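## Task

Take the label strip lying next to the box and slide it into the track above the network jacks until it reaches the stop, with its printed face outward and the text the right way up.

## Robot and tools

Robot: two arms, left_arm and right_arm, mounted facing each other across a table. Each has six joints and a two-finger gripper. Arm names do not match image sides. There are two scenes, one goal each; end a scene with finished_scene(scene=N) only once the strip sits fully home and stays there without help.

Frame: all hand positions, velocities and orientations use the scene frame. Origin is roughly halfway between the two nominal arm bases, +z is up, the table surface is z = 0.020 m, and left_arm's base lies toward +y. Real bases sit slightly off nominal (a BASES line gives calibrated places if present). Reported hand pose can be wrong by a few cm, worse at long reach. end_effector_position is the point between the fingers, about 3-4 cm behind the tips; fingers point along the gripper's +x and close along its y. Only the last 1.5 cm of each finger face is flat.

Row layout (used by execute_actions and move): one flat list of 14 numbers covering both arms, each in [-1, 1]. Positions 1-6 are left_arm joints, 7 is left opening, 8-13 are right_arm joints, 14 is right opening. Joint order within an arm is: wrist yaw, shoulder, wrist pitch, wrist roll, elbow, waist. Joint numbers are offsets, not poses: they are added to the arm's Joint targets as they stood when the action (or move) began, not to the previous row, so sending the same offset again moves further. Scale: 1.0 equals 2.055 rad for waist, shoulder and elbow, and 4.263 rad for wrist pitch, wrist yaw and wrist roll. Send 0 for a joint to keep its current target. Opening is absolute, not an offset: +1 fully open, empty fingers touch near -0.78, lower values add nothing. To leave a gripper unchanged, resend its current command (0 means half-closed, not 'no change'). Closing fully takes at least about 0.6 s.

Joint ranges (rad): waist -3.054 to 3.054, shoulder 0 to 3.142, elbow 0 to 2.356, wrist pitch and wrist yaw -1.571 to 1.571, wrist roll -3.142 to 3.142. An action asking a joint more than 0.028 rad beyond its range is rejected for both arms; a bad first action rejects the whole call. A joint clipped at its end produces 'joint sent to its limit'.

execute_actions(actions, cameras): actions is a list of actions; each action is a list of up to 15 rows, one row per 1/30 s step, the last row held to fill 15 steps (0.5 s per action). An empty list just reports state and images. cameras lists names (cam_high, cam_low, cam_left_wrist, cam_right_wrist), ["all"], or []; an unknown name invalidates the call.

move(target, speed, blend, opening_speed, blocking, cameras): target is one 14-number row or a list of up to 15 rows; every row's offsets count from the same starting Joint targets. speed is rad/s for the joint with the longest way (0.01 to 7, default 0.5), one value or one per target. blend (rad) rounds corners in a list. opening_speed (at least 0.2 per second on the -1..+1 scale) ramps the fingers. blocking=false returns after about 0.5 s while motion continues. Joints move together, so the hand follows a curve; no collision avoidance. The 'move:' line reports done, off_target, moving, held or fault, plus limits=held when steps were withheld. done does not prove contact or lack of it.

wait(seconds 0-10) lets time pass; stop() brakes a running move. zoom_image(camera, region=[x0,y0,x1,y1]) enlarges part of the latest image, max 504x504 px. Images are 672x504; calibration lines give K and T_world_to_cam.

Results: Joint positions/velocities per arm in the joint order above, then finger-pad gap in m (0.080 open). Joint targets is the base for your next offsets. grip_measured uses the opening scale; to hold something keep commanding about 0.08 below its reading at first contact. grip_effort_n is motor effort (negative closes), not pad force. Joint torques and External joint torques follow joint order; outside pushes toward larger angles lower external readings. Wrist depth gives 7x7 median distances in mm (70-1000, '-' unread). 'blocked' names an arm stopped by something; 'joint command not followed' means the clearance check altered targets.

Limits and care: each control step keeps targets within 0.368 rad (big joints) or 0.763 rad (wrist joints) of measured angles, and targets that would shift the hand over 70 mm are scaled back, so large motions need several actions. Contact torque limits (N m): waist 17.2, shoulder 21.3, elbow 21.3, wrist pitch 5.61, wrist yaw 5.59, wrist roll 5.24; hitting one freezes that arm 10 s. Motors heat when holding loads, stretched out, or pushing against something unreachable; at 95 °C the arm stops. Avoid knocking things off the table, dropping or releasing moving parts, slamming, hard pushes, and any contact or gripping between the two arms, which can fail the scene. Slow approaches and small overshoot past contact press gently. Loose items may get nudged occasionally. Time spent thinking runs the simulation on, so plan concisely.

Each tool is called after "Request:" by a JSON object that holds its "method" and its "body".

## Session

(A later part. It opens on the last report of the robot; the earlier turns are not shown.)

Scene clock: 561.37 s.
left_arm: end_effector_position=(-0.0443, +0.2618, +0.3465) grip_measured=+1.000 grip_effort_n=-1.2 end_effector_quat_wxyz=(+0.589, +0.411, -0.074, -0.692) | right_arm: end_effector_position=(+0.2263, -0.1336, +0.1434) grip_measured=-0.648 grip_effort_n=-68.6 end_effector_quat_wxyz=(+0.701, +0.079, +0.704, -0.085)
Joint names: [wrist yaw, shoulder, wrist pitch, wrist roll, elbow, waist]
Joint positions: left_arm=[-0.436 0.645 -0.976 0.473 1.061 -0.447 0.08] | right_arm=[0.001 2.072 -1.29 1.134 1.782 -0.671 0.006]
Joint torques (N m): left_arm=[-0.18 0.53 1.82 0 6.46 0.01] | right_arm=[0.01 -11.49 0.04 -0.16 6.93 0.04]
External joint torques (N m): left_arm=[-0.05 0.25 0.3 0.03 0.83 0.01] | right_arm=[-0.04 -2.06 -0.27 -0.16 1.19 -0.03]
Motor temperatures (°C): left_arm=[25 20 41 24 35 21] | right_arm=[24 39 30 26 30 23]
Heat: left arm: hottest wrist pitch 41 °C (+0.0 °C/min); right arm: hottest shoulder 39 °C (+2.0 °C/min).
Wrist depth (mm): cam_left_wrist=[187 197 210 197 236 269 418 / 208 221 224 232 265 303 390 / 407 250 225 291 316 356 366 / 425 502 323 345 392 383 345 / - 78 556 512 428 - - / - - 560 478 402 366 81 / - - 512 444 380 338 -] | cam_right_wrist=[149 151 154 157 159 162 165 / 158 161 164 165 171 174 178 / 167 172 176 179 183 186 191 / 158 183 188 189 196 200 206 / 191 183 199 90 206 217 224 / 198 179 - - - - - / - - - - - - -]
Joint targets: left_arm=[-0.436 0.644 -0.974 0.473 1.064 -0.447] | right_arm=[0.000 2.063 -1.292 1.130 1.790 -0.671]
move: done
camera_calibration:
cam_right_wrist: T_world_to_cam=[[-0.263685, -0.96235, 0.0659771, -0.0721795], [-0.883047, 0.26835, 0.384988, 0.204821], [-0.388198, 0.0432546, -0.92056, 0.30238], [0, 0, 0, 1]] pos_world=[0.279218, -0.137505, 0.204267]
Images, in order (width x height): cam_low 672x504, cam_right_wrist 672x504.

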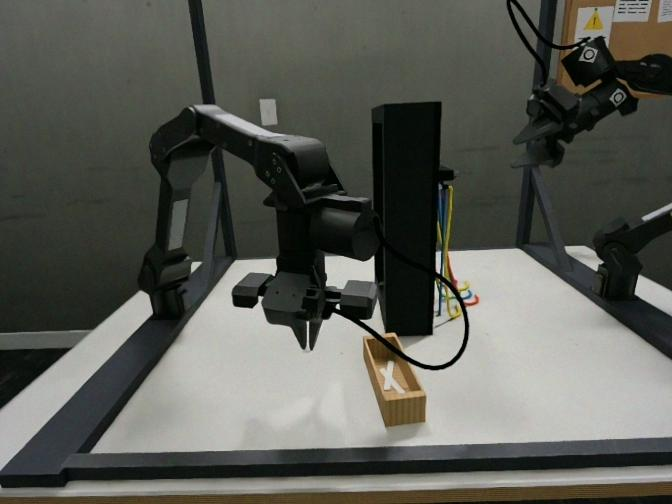

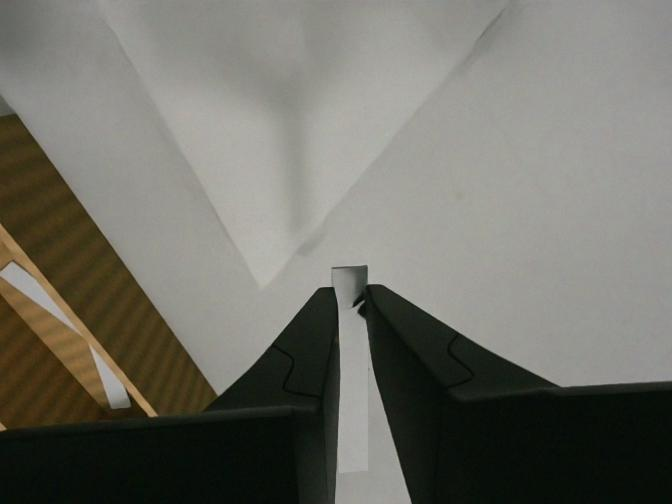

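Request:
{"method": "move", "body": {"target": [0, 0, 0, 0, 0, 0, 1.0, -0.1457, -0.1747, 0.4602, -0.6345, -0.3650, 0.0282, -0.66], "speed": 0.6, "cameras": ["all"]}}

Request:
{"method": "zoom_image", "body": {"camera": "cam_high", "region": [260, 90, 420, 250]}}

Request:
{"method": "zoom_image", "body": {"camera": "cam_low", "region": [280, 130, 480, 280]}}

Scene clock: 595.73 s.
left_arm: end_effector_position=(-0.0443, +0.2618, +0.3465) grip_measured=+1.000 grip_effort_n=-0.2 end_effector_quat_wxyz=(+0.589, +0.411, -0.074, -0.692) | right_arm: end_effector_position=(+0.1843, -0.0038, +0.3002) grip_measured=-0.648 grip_effort_n=-68.6 end_effector_quat_wxyz=(+0.499, -0.499, -0.501, +0.500)
Joint names: [wrist yaw, shoulder, wrist pitch, wrist roll, elbow, waist]
Joint positions: left_arm=[-0.436 0.645 -0.976 0.473 1.061 -0.447 0.08] | right_arm=[-0.617 1.714 0.667 -1.571 1.049 -0.616 0.006]
Joint torques (N m): left_arm=[-0.19 0.53 1.82 0.01 6.51 -0.01] | right_arm=[-0.18 -9.83 1.51 -0.06 5.79 0.32]
External joint torques (N m): left_arm=[-0.06 0.23 0.29 0.03 0.88 0] | right_arm=[-0.17 -2.07 -0.08 -0.12 -0.83 0.24]
Heat: left arm: hottest wrist pitch 41 °C (+0.0 °C/min); right arm: hottest shoulder 41 °C (+2.0 °C/min).
Wrist depth (mm): cam_left_wrist=[188 197 210 198 235 268 415 / 209 222 223 233 265 303 391 / 356 250 225 292 320 357 367 / - 450 322 343 390 384 345 / - 78 557 510 429 - - / - - 555 473 403 365 81 / - - 510 444 381 340 -] | cam_right_wrist=[432 - - 629 - - - / 446 - - - - - - / 437 656 - - - - - / 431 591 - - - - - / 410 - - 90 - - - / - - - - - - - / - - - - - - -]
Joint targets: left_arm=[-0.436 0.644 -0.974 0.473 1.064 -0.447] | right_arm=[-0.621 1.704 0.670 -1.575 1.040 -0.613]
move: done
camera_calibration:
cam_left_wrist: T_world_to_cam=[[-0.735743, 0.277981, -0.617583, 0.119034], [0.591002, 0.708861, -0.38501, -0.0022756], [0.330755, -0.648262, -0.685827, 0.499003], [0, 0, 0, 1]] pos_world=[-0.0761244, 0.292009, 0.414867]
cam_right_wrist: T_world_to_cam=[[0.0337358, -0.058149, 0.997738, -0.299763], [0.923371, -0.380181, -0.0533786, -0.131261], [0.382425, 0.923083, 0.0408674, -0.0024701], [0, 0, 0, 1]] pos_world=[0.13226, -0.0650536, 0.292179]

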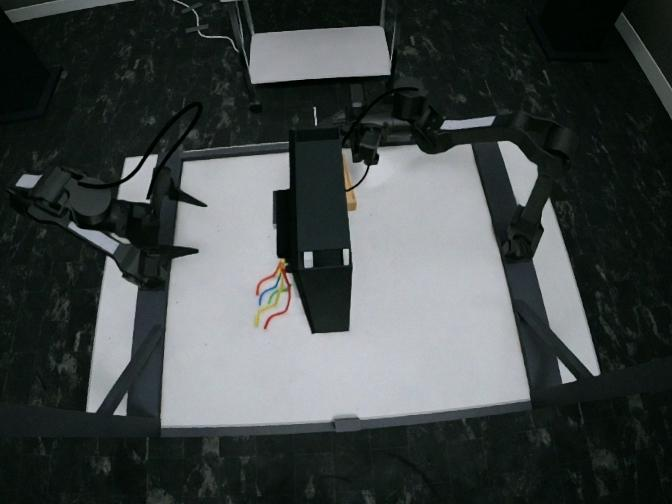

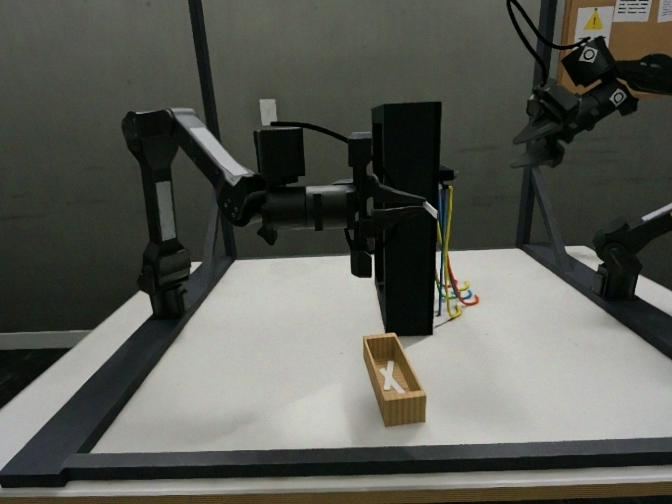

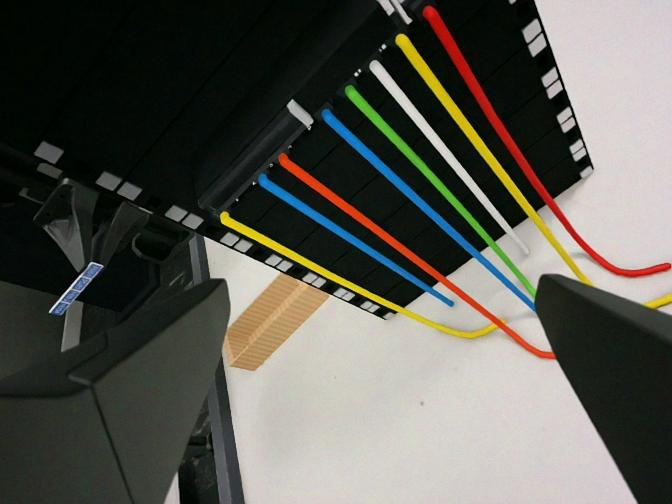

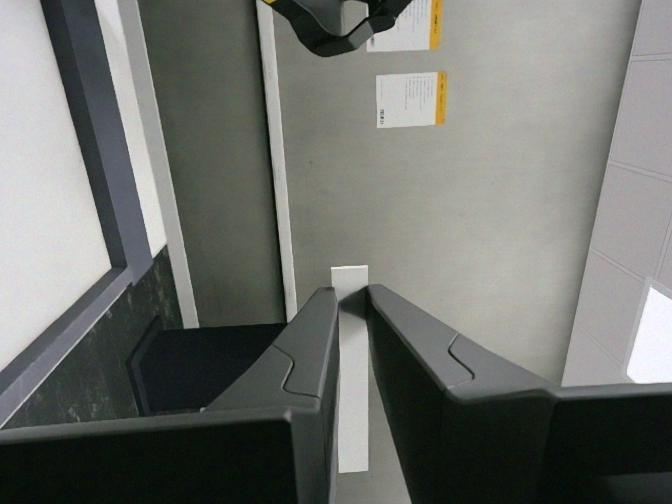

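Scaled by 3.150.

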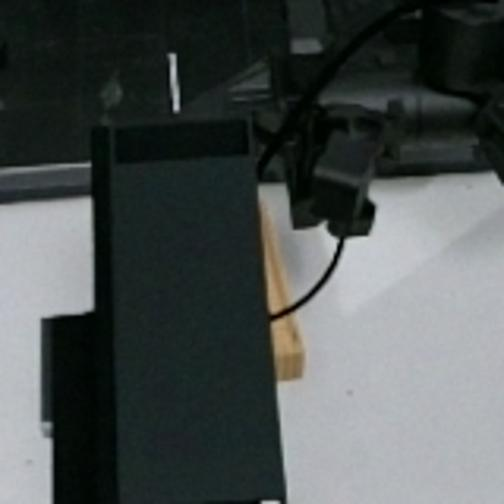

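Scaled by 2.520.

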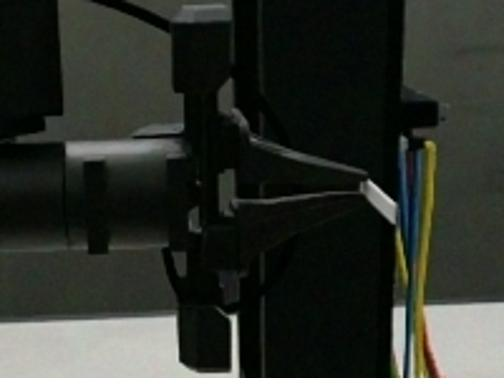

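Request:
{"method": "zoom_image", "body": {"camera": "cam_left_wrist", "region": [40, 250, 120, 325]}}

Request:
{"method": "zoom_image", "body": {"camera": "cam_left_wrist", "region": [180, 80, 340, 260]}}

Scaled by 6.300.

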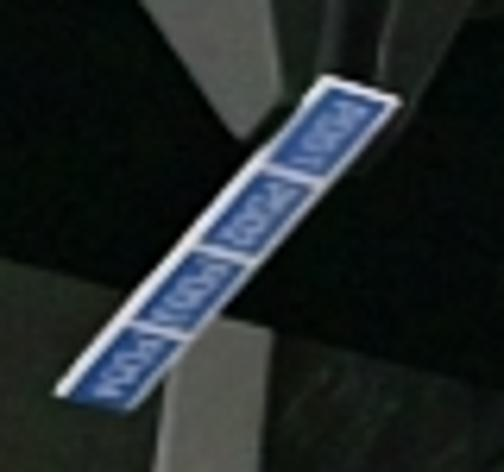

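Scaled by 2.800.

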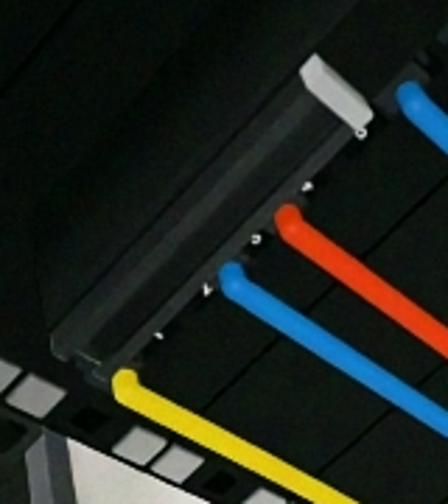

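Request:
{"method": "zoom_image", "body": {"camera": "cam_left_wrist", "region": [44, 290, 84, 320]}}

Request:
{"method": "zoom_image", "body": {"camera": "cam_left_wrist", "region": [74, 258, 114, 288]}}

Scaled by 12.600.

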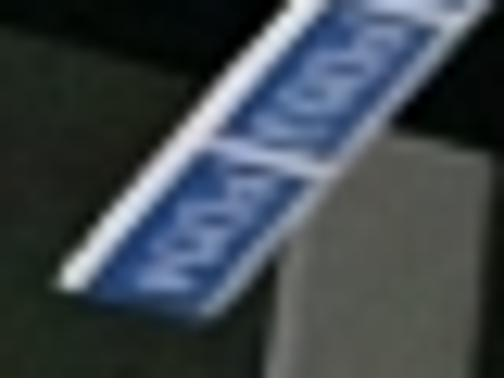

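Scaled by 12.600.

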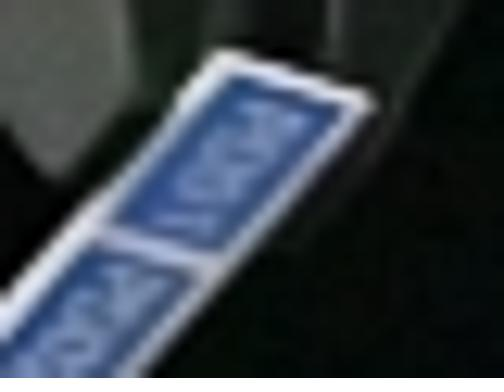

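Request:
{"method": "move", "body": {"target": [[0.1726, 0, 0.1112, -0.2517, 0, 0.6584, 1.0, 0, 0, 0, 0, 0, 0, -0.66], [0.3113, 0.4535, 0.3885, -0.4804, -0.0876, 0.6603, -0.25, 0, 0, 0, 0, 0, 0, -0.66]], "speed": [0.8, 0.6], "blend": [0.1, 0], "opening_speed": 1.0, "cameras": ["all"]}}

Scene clock: 692.07 s.
left_arm: end_effector_position=(+0.2256, +0.1028, +0.3003) grip_measured=-0.245 grip_effort_n=-17.0 end_effector_quat_wxyz=(+0.500, -0.500, +0.500, -0.500) | right_arm: end_effector_position=(+0.1843, -0.0038, +0.3000) grip_measured=-0.648 grip_effort_n=-68.6 end_effector_quat_wxyz=(+0.499, -0.499, -0.501, +0.500)
Joint names: [wrist yaw, shoulder, wrist pitch, wrist roll, elbow, waist]
Joint positions: left_arm=[0.886 1.569 0.679 -1.572 0.892 0.906 0.024] | right_arm=[-0.617 1.714 0.667 -1.571 1.048 -0.616 0.006]
Joint torques (N m): left_arm=[0.14 -5.39 1.88 0.01 5.59 0.35] | right_arm=[-0.18 -9.74 1.49 -0.08 5.75 0.26]
External joint torques (N m): left_arm=[0.14 0.8 0.44 -0.05 -0.6 0.35] | right_arm=[-0.19 -2.05 -0.08 -0.14 -0.83 0.28]
Heat: left arm: hottest wrist pitch 42 °C (+1.0 °C/min); right arm: hottest shoulder 36 °C (+0.0 °C/min).
Wrist depth (mm): cam_left_wrist=[358 499 - - - - - / 362 503 - - - - - / 364 504 247 279 240 300 - / 364 507 255 218 201 243 - / 365 482 - 271 - - - / 368 - - - 84 - - / - - - 225 218 - -] | cam_right_wrist=[434 - - - 398 - - / 452 - - 328 - - - / 441 559 - 322 313 - - / 433 510 230 239 241 - - / 411 - 242 90 250 - - / - - - - - - - / - - - - - - -]
Joint targets: left_arm=[0.891 1.576 0.682 -1.575 0.884 0.910] | right_arm=[-0.621 1.704 0.669 -1.575 1.040 -0.613]
move: done
camera_calibration:
cam_left_wrist: T_world_to_cam=[[-0.0264941, -0.0302797, 0.99919, -0.280569], [-0.909252, 0.416088, -0.0115001, 0.189524], [-0.415403, -0.90882, -0.0385557, 0.275664], [0, 0, 0, 1]] pos_world=[0.279403, 0.163175, 0.29315]
cam_right_wrist: T_world_to_cam=[[0.0338525, -0.0578737, 0.99775, -0.29957], [0.923364, -0.380195, -0.0533816, -0.131309], [0.382429, 0.923094, 0.0405679, -0.00228208], [0, 0, 0, 1]] pos_world=[0.13226, -0.0651536, 0.291979]

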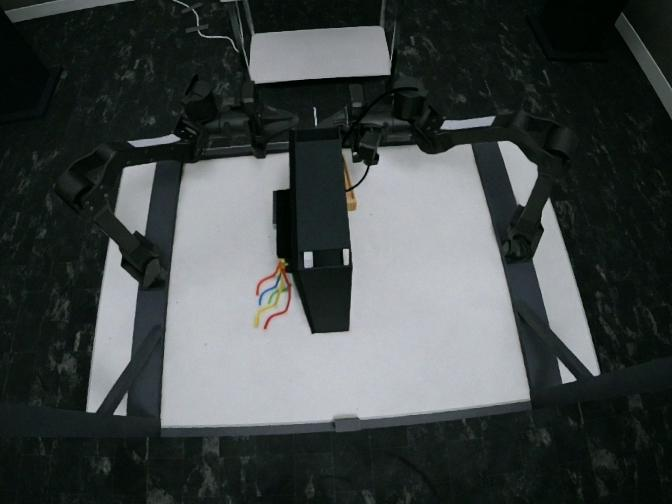

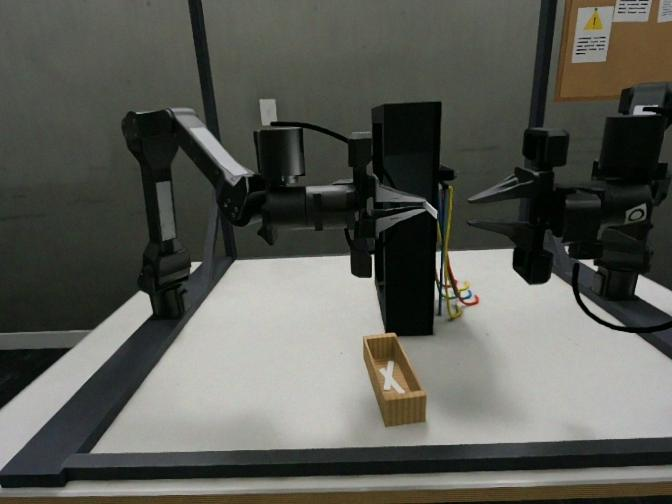

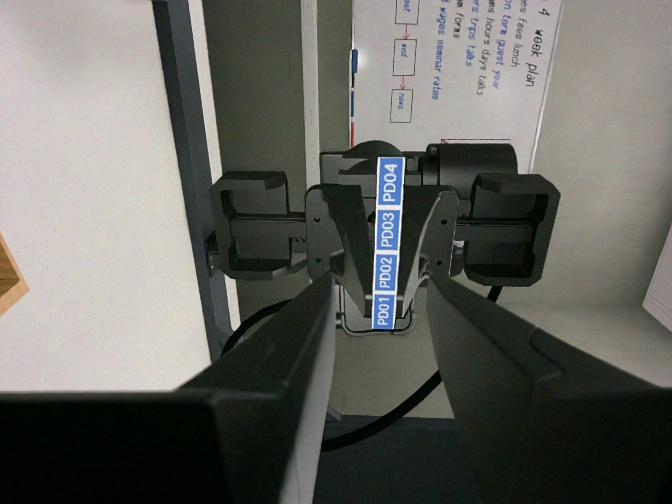

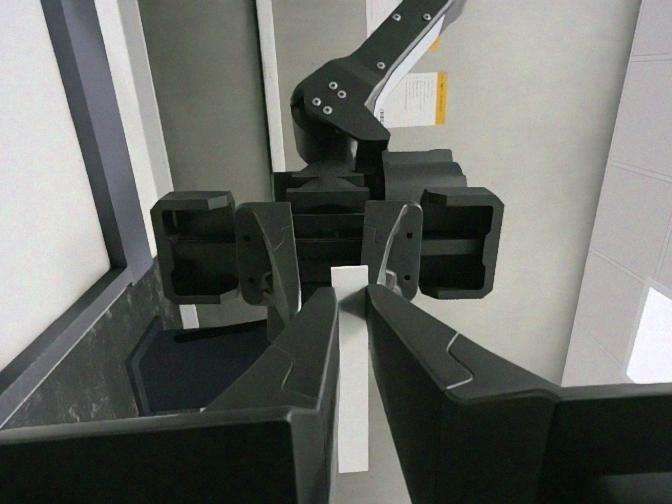

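Request:
{"method": "zoom_image", "body": {"camera": "cam_left_wrist", "region": [340, 145, 440, 245]}}

Request:
{"method": "zoom_image", "body": {"camera": "cam_left_wrist", "region": [340, 240, 440, 340]}}

Scaled by 5.040.

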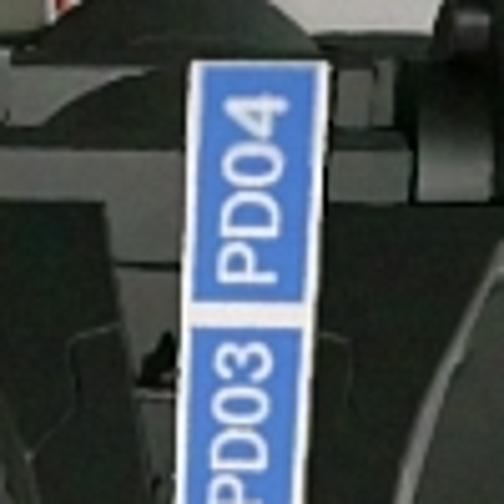

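Scaled by 5.040.

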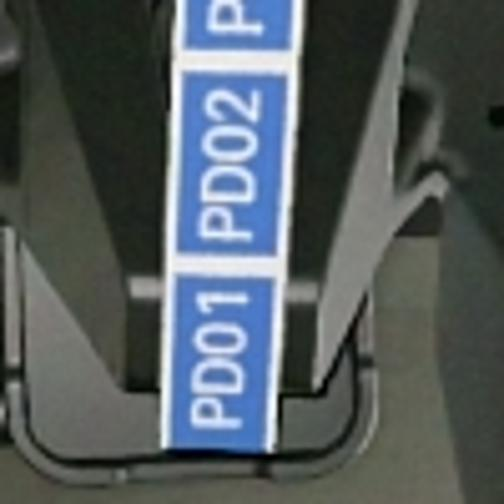

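Request:
{"method": "move", "body": {"target": [0, 0, 0, 0, 0, 0, -0.25, 0, 0, 0, 0.7389, 0, 0, -0.66], "speed": 0.8, "cameras": ["all"]}}

Request:
{"method": "zoom_image", "body": {"camera": "cam_left_wrist", "region": [340, 260, 460, 380]}}

Scene clock: 729.60 s.
left_arm: end_effector_position=(+0.2255, +0.1028, +0.3003) grip_measured=-0.246 grip_effort_n=-17.0 end_effector_quat_wxyz=(+0.500, -0.500, +0.500, -0.500) | right_arm: end_effector_position=(+0.1842, -0.0039, +0.2999) grip_measured=-0.648 grip_effort_n=-68.1 end_effector_quat_wxyz=(+0.499, +0.499, +0.500, +0.501)
Joint names: [wrist yaw, shoulder, wrist pitch, wrist roll, elbow, waist]
Joint positions: left_arm=[0.887 1.569 0.679 -1.572 0.892 0.906 0.024] | right_arm=[-0.617 1.714 0.667 1.571 1.048 -0.616 0.006]
Joint torques (N m): left_arm=[0.13 -5.38 1.88 0 5.6 0.35] | right_arm=[-0.17 -9.84 1.54 0.05 5.88 0.25]
External joint torques (N m): left_arm=[0.13 0.83 0.43 -0.05 -0.58 0.35] | right_arm=[-0.17 -2.12 -0.09 0.11 -0.73 0.23]
Heat: left arm: hottest wrist pitch 42 °C (+1.0 °C/min); right arm: hottest shoulder 36 °C (+0.0 °C/min).
Wrist depth (mm): cam_left_wrist=[360 497 - - - - - / 361 499 - 222 220 - - / 361 508 248 240 239 300 - / 366 507 253 228 224 240 - / 367 482 - 166 165 - - / 364 - - 800 85 - - / - - - 226 216 - -] | cam_right_wrist=[- - 213 214 - 464 372 / - 204 194 210 216 472 378 / - - 366 356 - 522 383 / - - 504 577 582 561 385 / - - - 90 600 571 392 / - - - - - - - / - - - - - - -]
Joint targets: left_arm=[0.891 1.576 0.682 -1.575 0.884 0.910] | right_arm=[-0.622 1.704 0.670 1.575 1.040 -0.613]
move: done
camera_calibration:
cam_left_wrist: T_world_to_cam=[[-0.0265054, -0.0302694, 0.99919, -0.280567], [-0.909066, 0.416494, -0.0114974, 0.189404], [-0.415809, -0.908634, -0.0385562, 0.275748], [0, 0, 0, 1]] pos_world=[0.279403, 0.163175, 0.29315]
cam_right_wrist: T_world_to_cam=[[-0.0337598, -0.0559887, -0.99786, 0.311415], [-0.921193, -0.385508, 0.0527963, 0.17665], [-0.38764, 0.921004, -0.0385616, 0.163303], [0, 0, 0, 1]] pos_world=[0.236545, -0.0648675, 0.30772]

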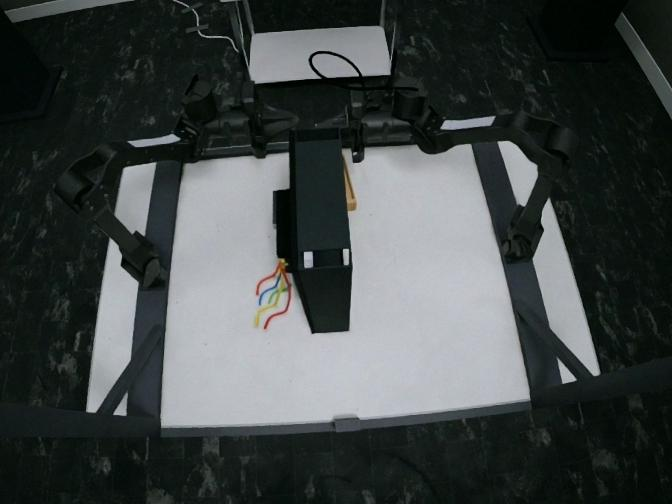

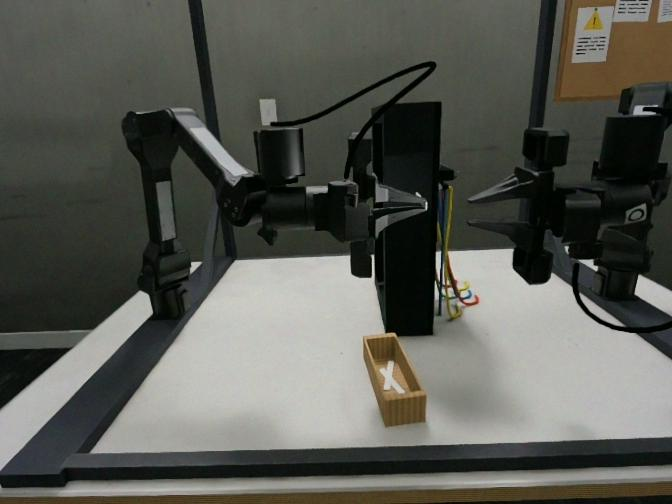

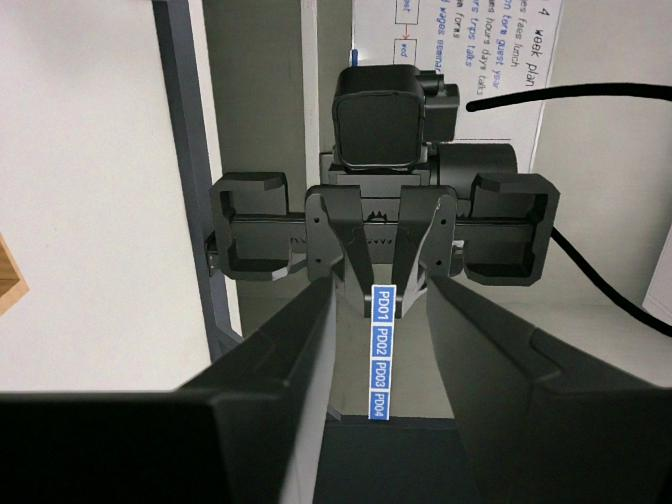

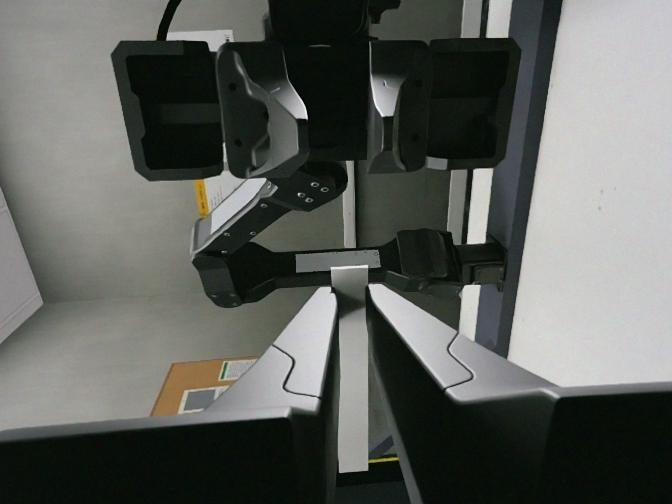

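Scaled by 4.200.

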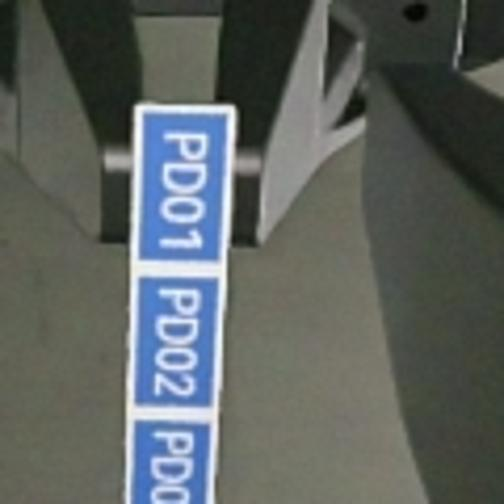

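I'll check the current state before continuing.

Request:
{"method": "execute_actions", "body": {"actions": [], "cameras": ["all"]}}

Scene clock: 772.60 s.
left_arm: end_effector_position=(+0.2255, +0.1028, +0.3003) grip_measured=-0.246 grip_effort_n=-17.0 end_effector_quat_wxyz=(+0.500, -0.500, +0.500, -0.500) | right_arm: end_effector_position=(+0.1842, -0.0039, +0.2999) grip_measured=-0.648 grip_effort_n=-68.1 end_effector_quat_wxyz=(+0.499, +0.499, +0.500, +0.501)
Joint names: [wrist yaw, shoulder, wrist pitch, wrist roll, elbow, waist]
Joint positions: left_arm=[0.887 1.569 0.679 -1.572 0.892 0.906 0.024] | right_arm=[-0.617 1.714 0.667 1.571 1.048 -0.616 0.006]
Joint velocities: within noise
Joint torques (N m): left_arm=[0.14 -5.4 1.88 0 5.58 0.35] | right_arm=[-0.16 -9.86 1.53 0.06 5.91 0.27]
External joint torques (N m): left_arm=[0.13 0.77 0.44 -0.05 -0.58 0.37] | right_arm=[-0.16 -2.08 -0.12 0.11 -0.76 0.25]
Motor temperatures (°C): left_arm=[25 25 42 24 33 21] | right_arm=[24 36 34 26 30 23]
Heat: left arm: hottest wrist pitch 42 °C (+0.0 °C/min); right arm: hottest shoulder 36 °C (+0.0 °C/min).
Wrist depth (mm): cam_left_wrist=[360 496 - - - - - / 362 504 - 222 222 - - / 365 505 248 242 240 299 - / 365 509 253 228 223 241 - / 368 481 - 166 164 - - / 369 - - 801 85 - - / - - - 225 217 - -] | cam_right_wrist=[- - 213 214 - 462 373 / - 204 194 210 217 476 374 / - - 366 354 - 521 383 / - - 506 571 582 561 390 / - - - 90 596 573 395 / - - - - - - - / - - - - - - -]
Joint targets: left_arm=[0.891 1.576 0.682 -1.575 0.884 0.910] | right_arm=[-0.622 1.704 0.670 1.575 1.040 -0.613]
Tool commands: left_gripper/opening=-0.25 right_gripper/opening=-0.66
camera_calibration:
cam_left_wrist: T_world_to_cam=[[-0.0265054, -0.0302694, 0.99919, -0.280567], [-0.909066, 0.416494, -0.0114974, 0.189404], [-0.415809, -0.908634, -0.0385562, 0.275748], [0, 0, 0, 1]] pos_world=[0.279403, 0.163175, 0.29315]
cam_right_wrist: T_world_to_cam=[[-0.0337598, -0.0559887, -0.99786, 0.311415], [-0.921193, -0.385508, 0.0527963, 0.17665], [-0.38764, 0.921004, -0.0385616, 0.163303], [0, 0, 0, 1]] pos_world=[0.236545, -0.0648675, 0.30772]

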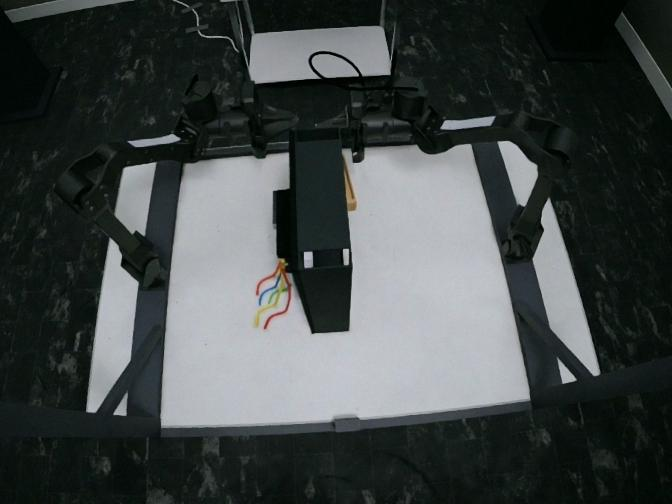

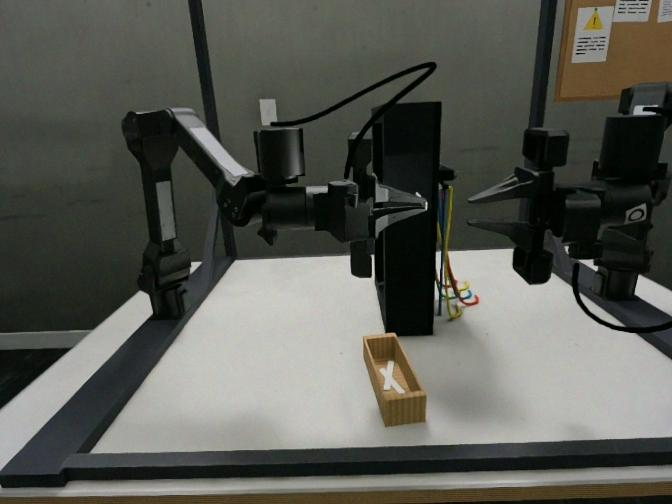

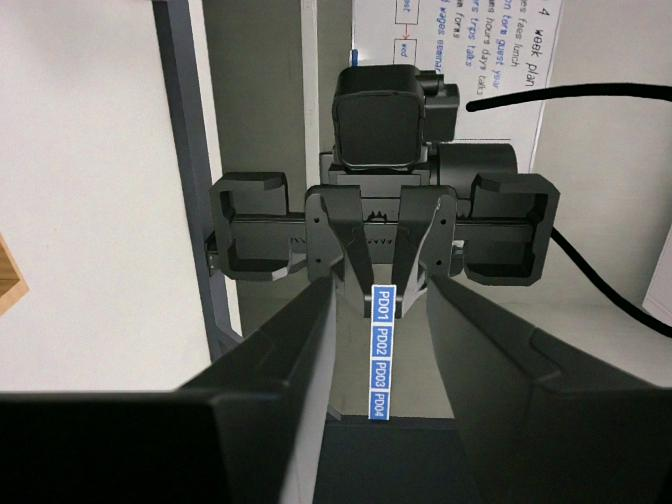

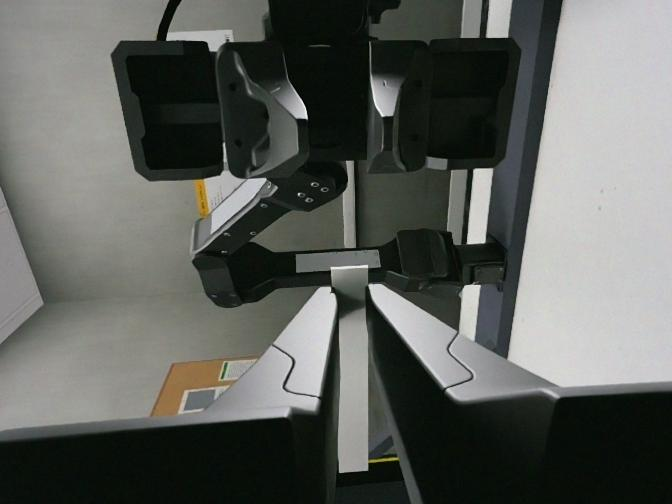

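Request:
{"method": "zoom_image", "body": {"camera": "cam_left_wrist", "region": [290, 230, 470, 430]}}

Request:
{"method": "zoom_image", "body": {"camera": "cam_low", "region": [350, 140, 570, 300]}}

Scaled by 2.520.

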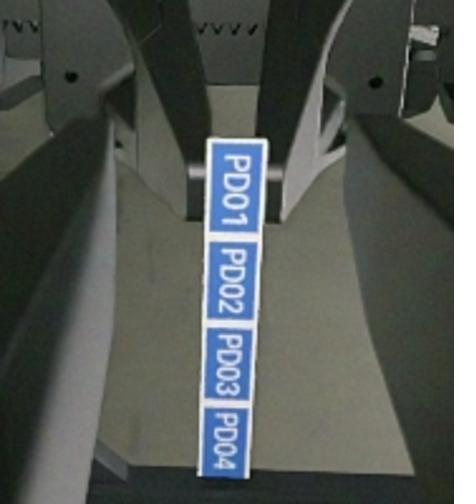

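Scaled by 2.291.

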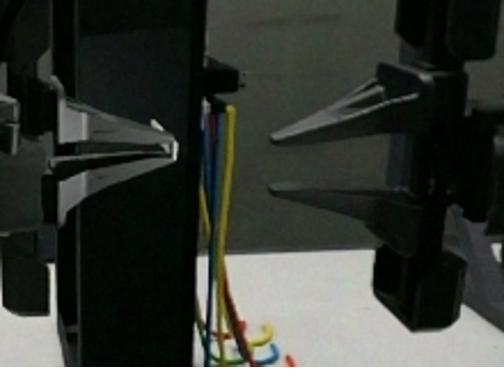

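Request:
{"method": "move", "body": {"target": [-0.04075, -0.06448, -0.00812, 0, -0.04234, -0.08467, -0.25, 0, 0, 0, 0, 0, 0, -0.66], "speed": 0.2, "cameras": ["all"]}}

Request:
{"method": "zoom_image", "body": {"camera": "cam_left_wrist", "region": [260, 200, 500, 380]}}

Request:
{"method": "zoom_image", "body": {"camera": "cam_low", "region": [380, 160, 500, 250]}}

Scene clock: 887.27 s.
left_arm: end_effector_position=(+0.1711, +0.0848, +0.3037) grip_measured=-0.246 grip_effort_n=-17.0 end_effector_quat_wxyz=(+0.499, -0.500, +0.502, -0.499) | right_arm: end_effector_position=(+0.1842, -0.0039, +0.2999) grip_measured=-0.648 grip_effort_n=-68.1 end_effector_quat_wxyz=(+0.499, +0.499, +0.500, +0.501)
Joint names: [wrist yaw, shoulder, wrist pitch, wrist roll, elbow, waist]
Joint positions: left_arm=[0.722 1.458 0.647 -1.572 0.807 0.739 0.024] | right_arm=[-0.617 1.714 0.667 1.571 1.048 -0.616 0.006]
Joint torques (N m): left_arm=[-0.17 -7.37 1.74 0.01 5.47 -0.28] | right_arm=[-0.16 -9.81 1.53 0.05 5.9 0.26]
External joint torques (N m): left_arm=[-0.18 -1.8 0.21 -0.04 -0.89 -0.26] | right_arm=[-0.16 -2.14 -0.09 0.11 -0.68 0.22]
Heat: left arm: hottest wrist pitch 42 °C (+0.0 °C/min); right arm: hottest shoulder 37 °C (+0.0 °C/min).
Wrist depth (mm): cam_left_wrist=[362 499 - 194 196 - - / 364 448 202 177 170 193 - / 365 479 219 162 185 209 - / 367 515 653 - - - - / 369 482 - - 143 - - / - - - 198 92 - - / - - - 164 157 - -] | cam_right_wrist=[- - - - - 458 370 / - - - 204 - 504 377 / - 214 214 220 227 516 381 / - 212 200 213 223 522 386 / - - - 90 599 577 393 / - - - - - - - / - - - - - - -]
Joint targets: left_arm=[0.717 1.444 0.648 -1.575 0.797 0.736] | right_arm=[-0.622 1.704 0.670 1.575 1.040 -0.613]
move: done
camera_calibration:
cam_left_wrist: T_world_to_cam=[[-0.0224668, -0.0339581, 0.999171, -0.286324], [-0.908167, 0.418562, -0.00619519, 0.145549], [-0.418004, -0.907553, -0.0402434, 0.237692], [0, 0, 0, 1]] pos_world=[0.225107, 0.145074, 0.296554]
cam_right_wrist: T_world_to_cam=[[-0.0337598, -0.0559887, -0.99786, 0.311415], [-0.921193, -0.385508, 0.0527963, 0.17665], [-0.38764, 0.921004, -0.0385616, 0.163303], [0, 0, 0, 1]] pos_world=[0.236545, -0.0648675, 0.30772]

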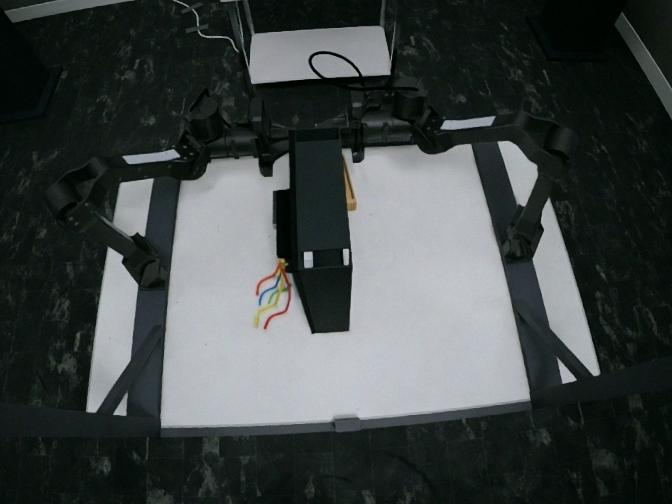

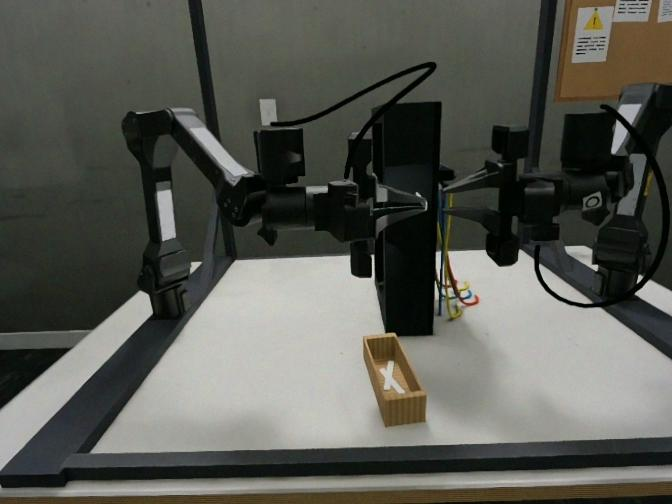

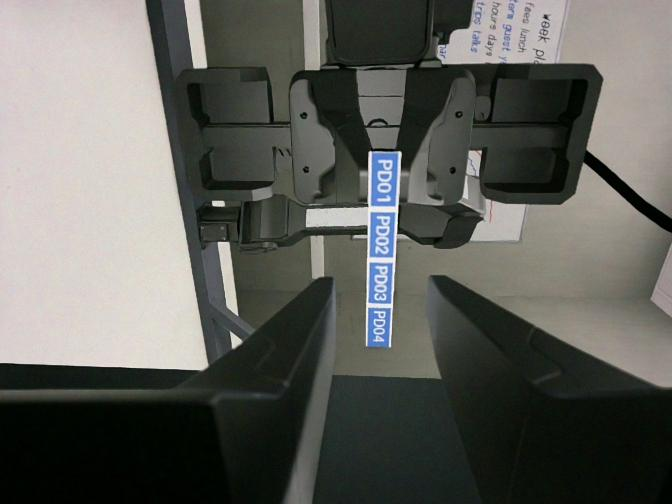

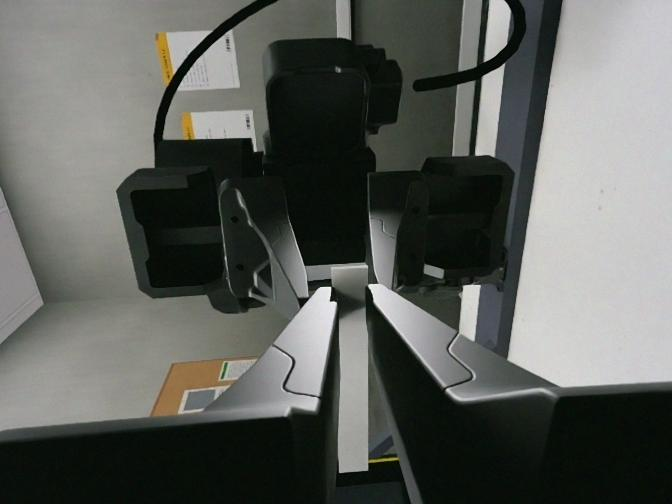

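Scaled by 2.100.

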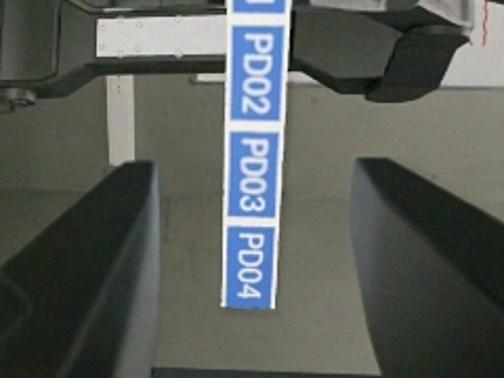

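Scaled by 4.200.

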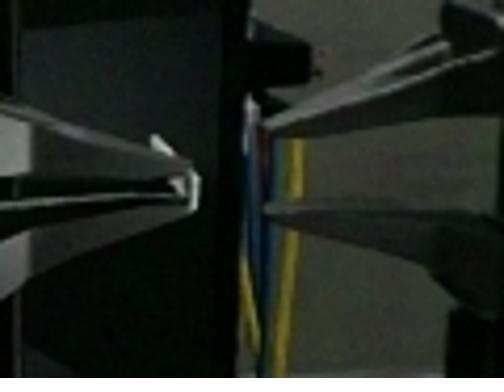

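Request:
{"method": "move", "body": {"target": [-0.00795, 0.03976, 0.00188, 0, 0.03976, -0.01664, -0.25, 0, 0, 0, 0, 0, 0, -0.66], "speed": 0.12, "cameras": ["cam_high", "cam_low", "cam_left_wrist", "cam_right_wrist"]}}

Request:
{"method": "zoom_image", "body": {"camera": "cam_left_wrist", "region": [280, 60, 480, 330]}}

Request:
{"method": "zoom_image", "body": {"camera": "cam_low", "region": [390, 170, 470, 240]}}

Request:
{"method": "zoom_image", "body": {"camera": "cam_right_wrist", "region": [260, 200, 460, 350]}}

Scene clock: 963.00 s.
left_arm: end_effector_position=(+0.1734, +0.0670, +0.3033) grip_measured=-0.246 grip_effort_n=-17.0 end_effector_quat_wxyz=(+0.499, -0.500, +0.503, -0.498) | right_arm: end_effector_position=(+0.1842, -0.0039, +0.2999) grip_measured=-0.648 grip_effort_n=-68.1 end_effector_quat_wxyz=(+0.499, +0.499, +0.500, +0.501)
Joint names: [wrist yaw, shoulder, wrist pitch, wrist roll, elbow, waist]
Joint positions: left_arm=[0.688 1.517 0.651 -1.572 0.861 0.705 0.024] | right_arm=[-0.617 1.714 0.667 1.571 1.048 -0.616 0.006]
Joint torques (N m): left_arm=[-0.17 -5.04 1.99 0.01 8.97 -0.37] | right_arm=[-0.17 -9.89 1.51 0.06 5.83 0.26]
External joint torques (N m): left_arm=[-0.18 0.96 0.46 -0.05 2.64 -0.35] | right_arm=[-0.16 -2.2 -0.1 0.11 -0.75 0.24]
Motor temperatures (°C): left_arm=[25 31 45 24 31 21] | right_arm=[24 37 36 26 30 23]
Heat: left arm: hottest wrist pitch 45 °C (+1.0 °C/min); right arm: hottest shoulder 37 °C (+0.0 °C/min).
Wrist depth (mm): cam_left_wrist=[360 493 - 178 176 - - / 361 420 189 160 159 179 - / 363 445 199 169 165 190 - / 365 506 621 593 535 - - / 365 478 - - 120 - - / 368 - - 194 92 - - / - - - 166 160 - -] | cam_right_wrist=[- - - 184 - 465 370 / - - - 189 - 508 376 / - 194 199 204 196 460 382 / - 192 181 199 196 472 385 / - - 189 90 201 579 395 / - - - - - - - / - - - - - - -]
Joint targets: left_arm=[0.683 1.525 0.655 -1.575 0.879 0.702] | right_arm=[-0.622 1.704 0.670 1.575 1.040 -0.613]
move: done
camera_calibration:
cam_left_wrist: T_world_to_cam=[[-0.021476, -0.0351842, 0.99915, -0.286643], [-0.908325, 0.418238, -0.00479588, 0.154659], [-0.417714, -0.907656, -0.0409408, 0.222598], [0, 0, 0, 1]] pos_world=[0.227307, 0.127273, 0.296255]
cam_right_wrist: T_world_to_cam=[[-0.0337598, -0.0559887, -0.99786, 0.311415], [-0.921193, -0.385508, 0.0527963, 0.17665], [-0.38764, 0.921004, -0.0385616, 0.163303], [0, 0, 0, 1]] pos_world=[0.236545, -0.0648675, 0.30772]

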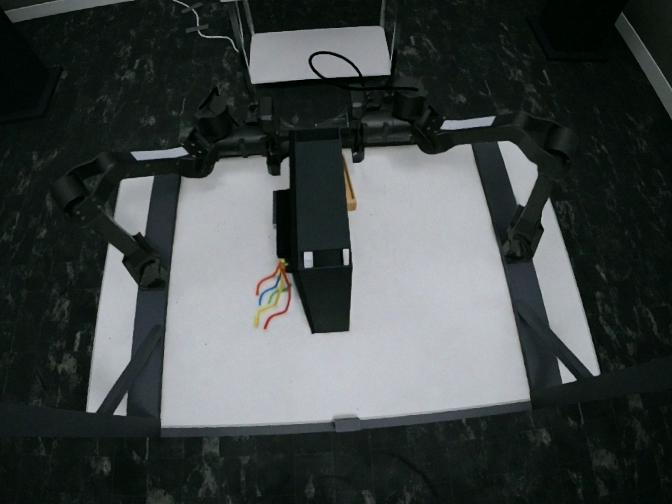

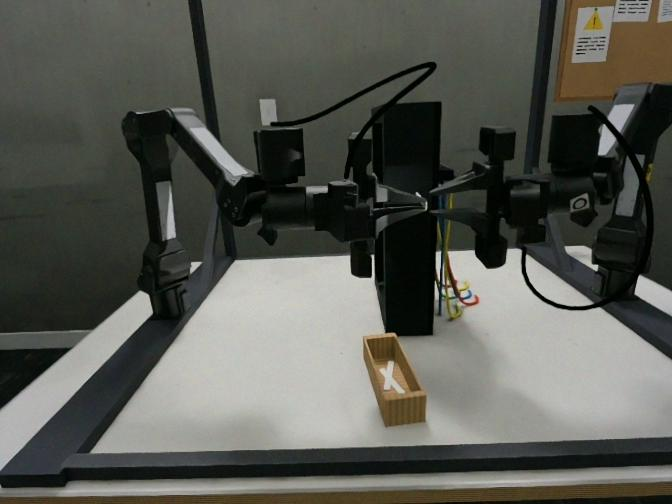

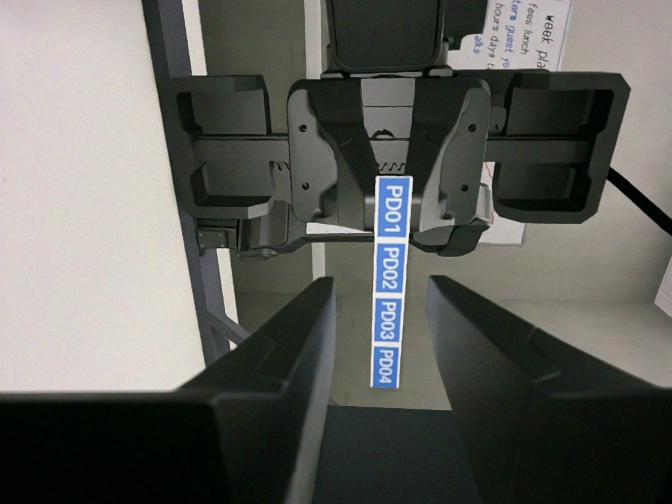

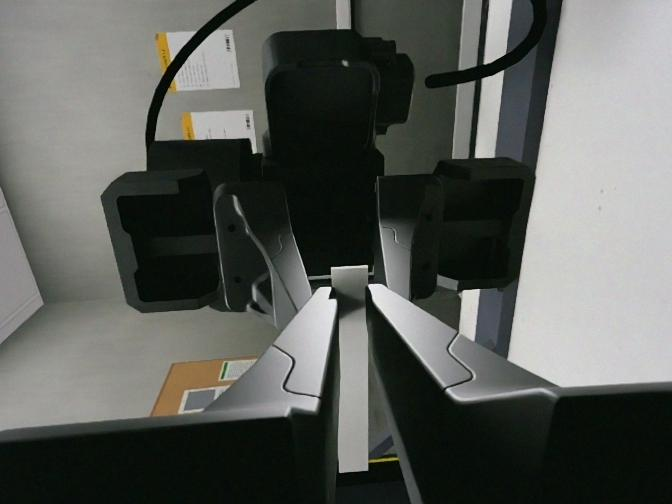

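Scaled by 1.867.

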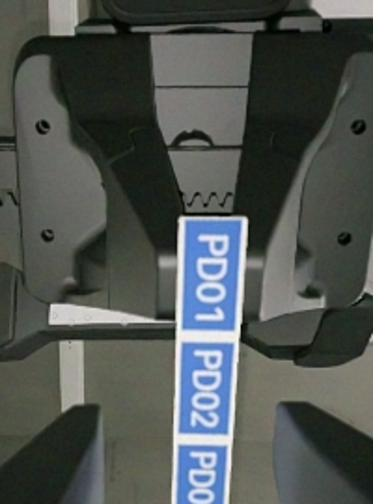

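Scaled by 6.300.

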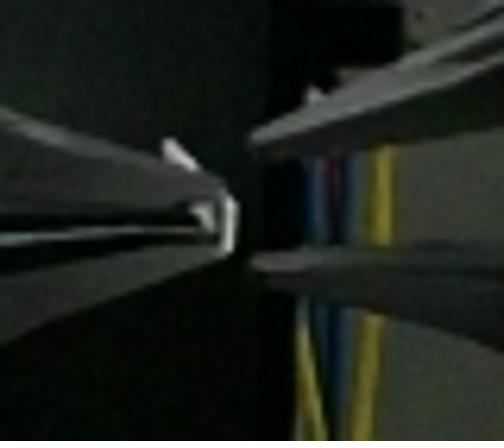

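Scaled by 2.520.

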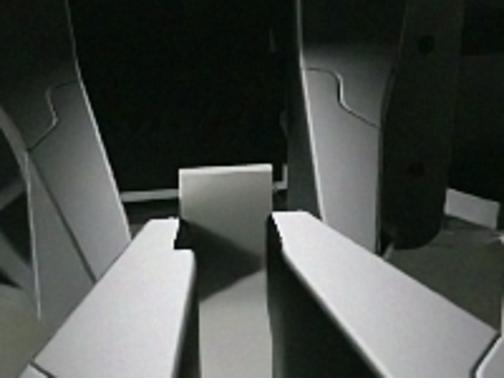

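Request:
{"method": "zoom_image", "body": {"camera": "cam_low", "region": [410, 185, 450, 220]}}

Request:
{"method": "zoom_image", "body": {"camera": "cam_left_wrist", "region": [320, 160, 440, 320]}}

Request:
{"method": "zoom_image", "body": {"camera": "cam_left_wrist", "region": [320, 260, 440, 420]}}

Scaled by 12.600.

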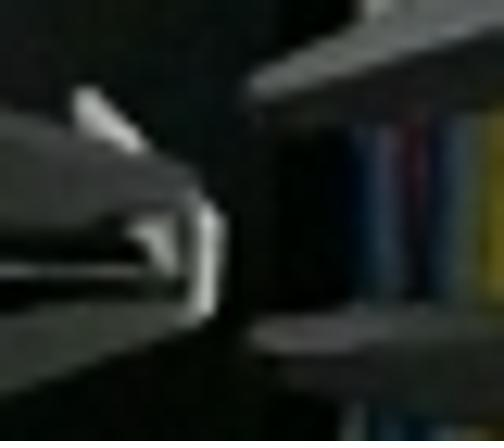

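Scaled by 3.150.

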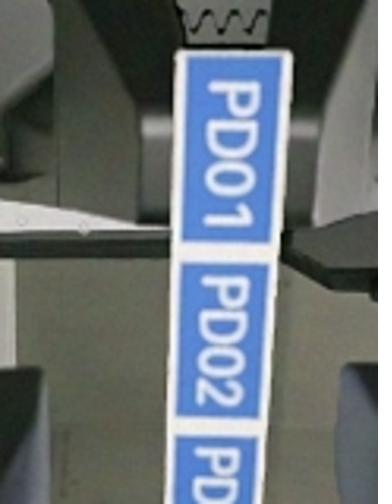

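Scaled by 3.150.

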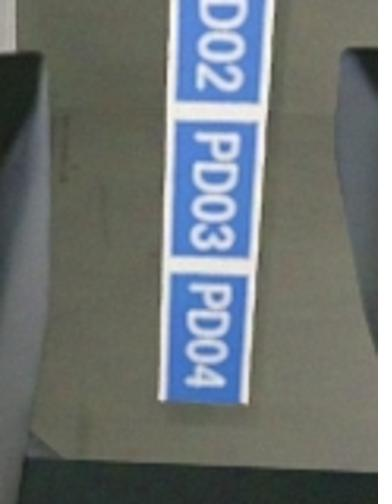

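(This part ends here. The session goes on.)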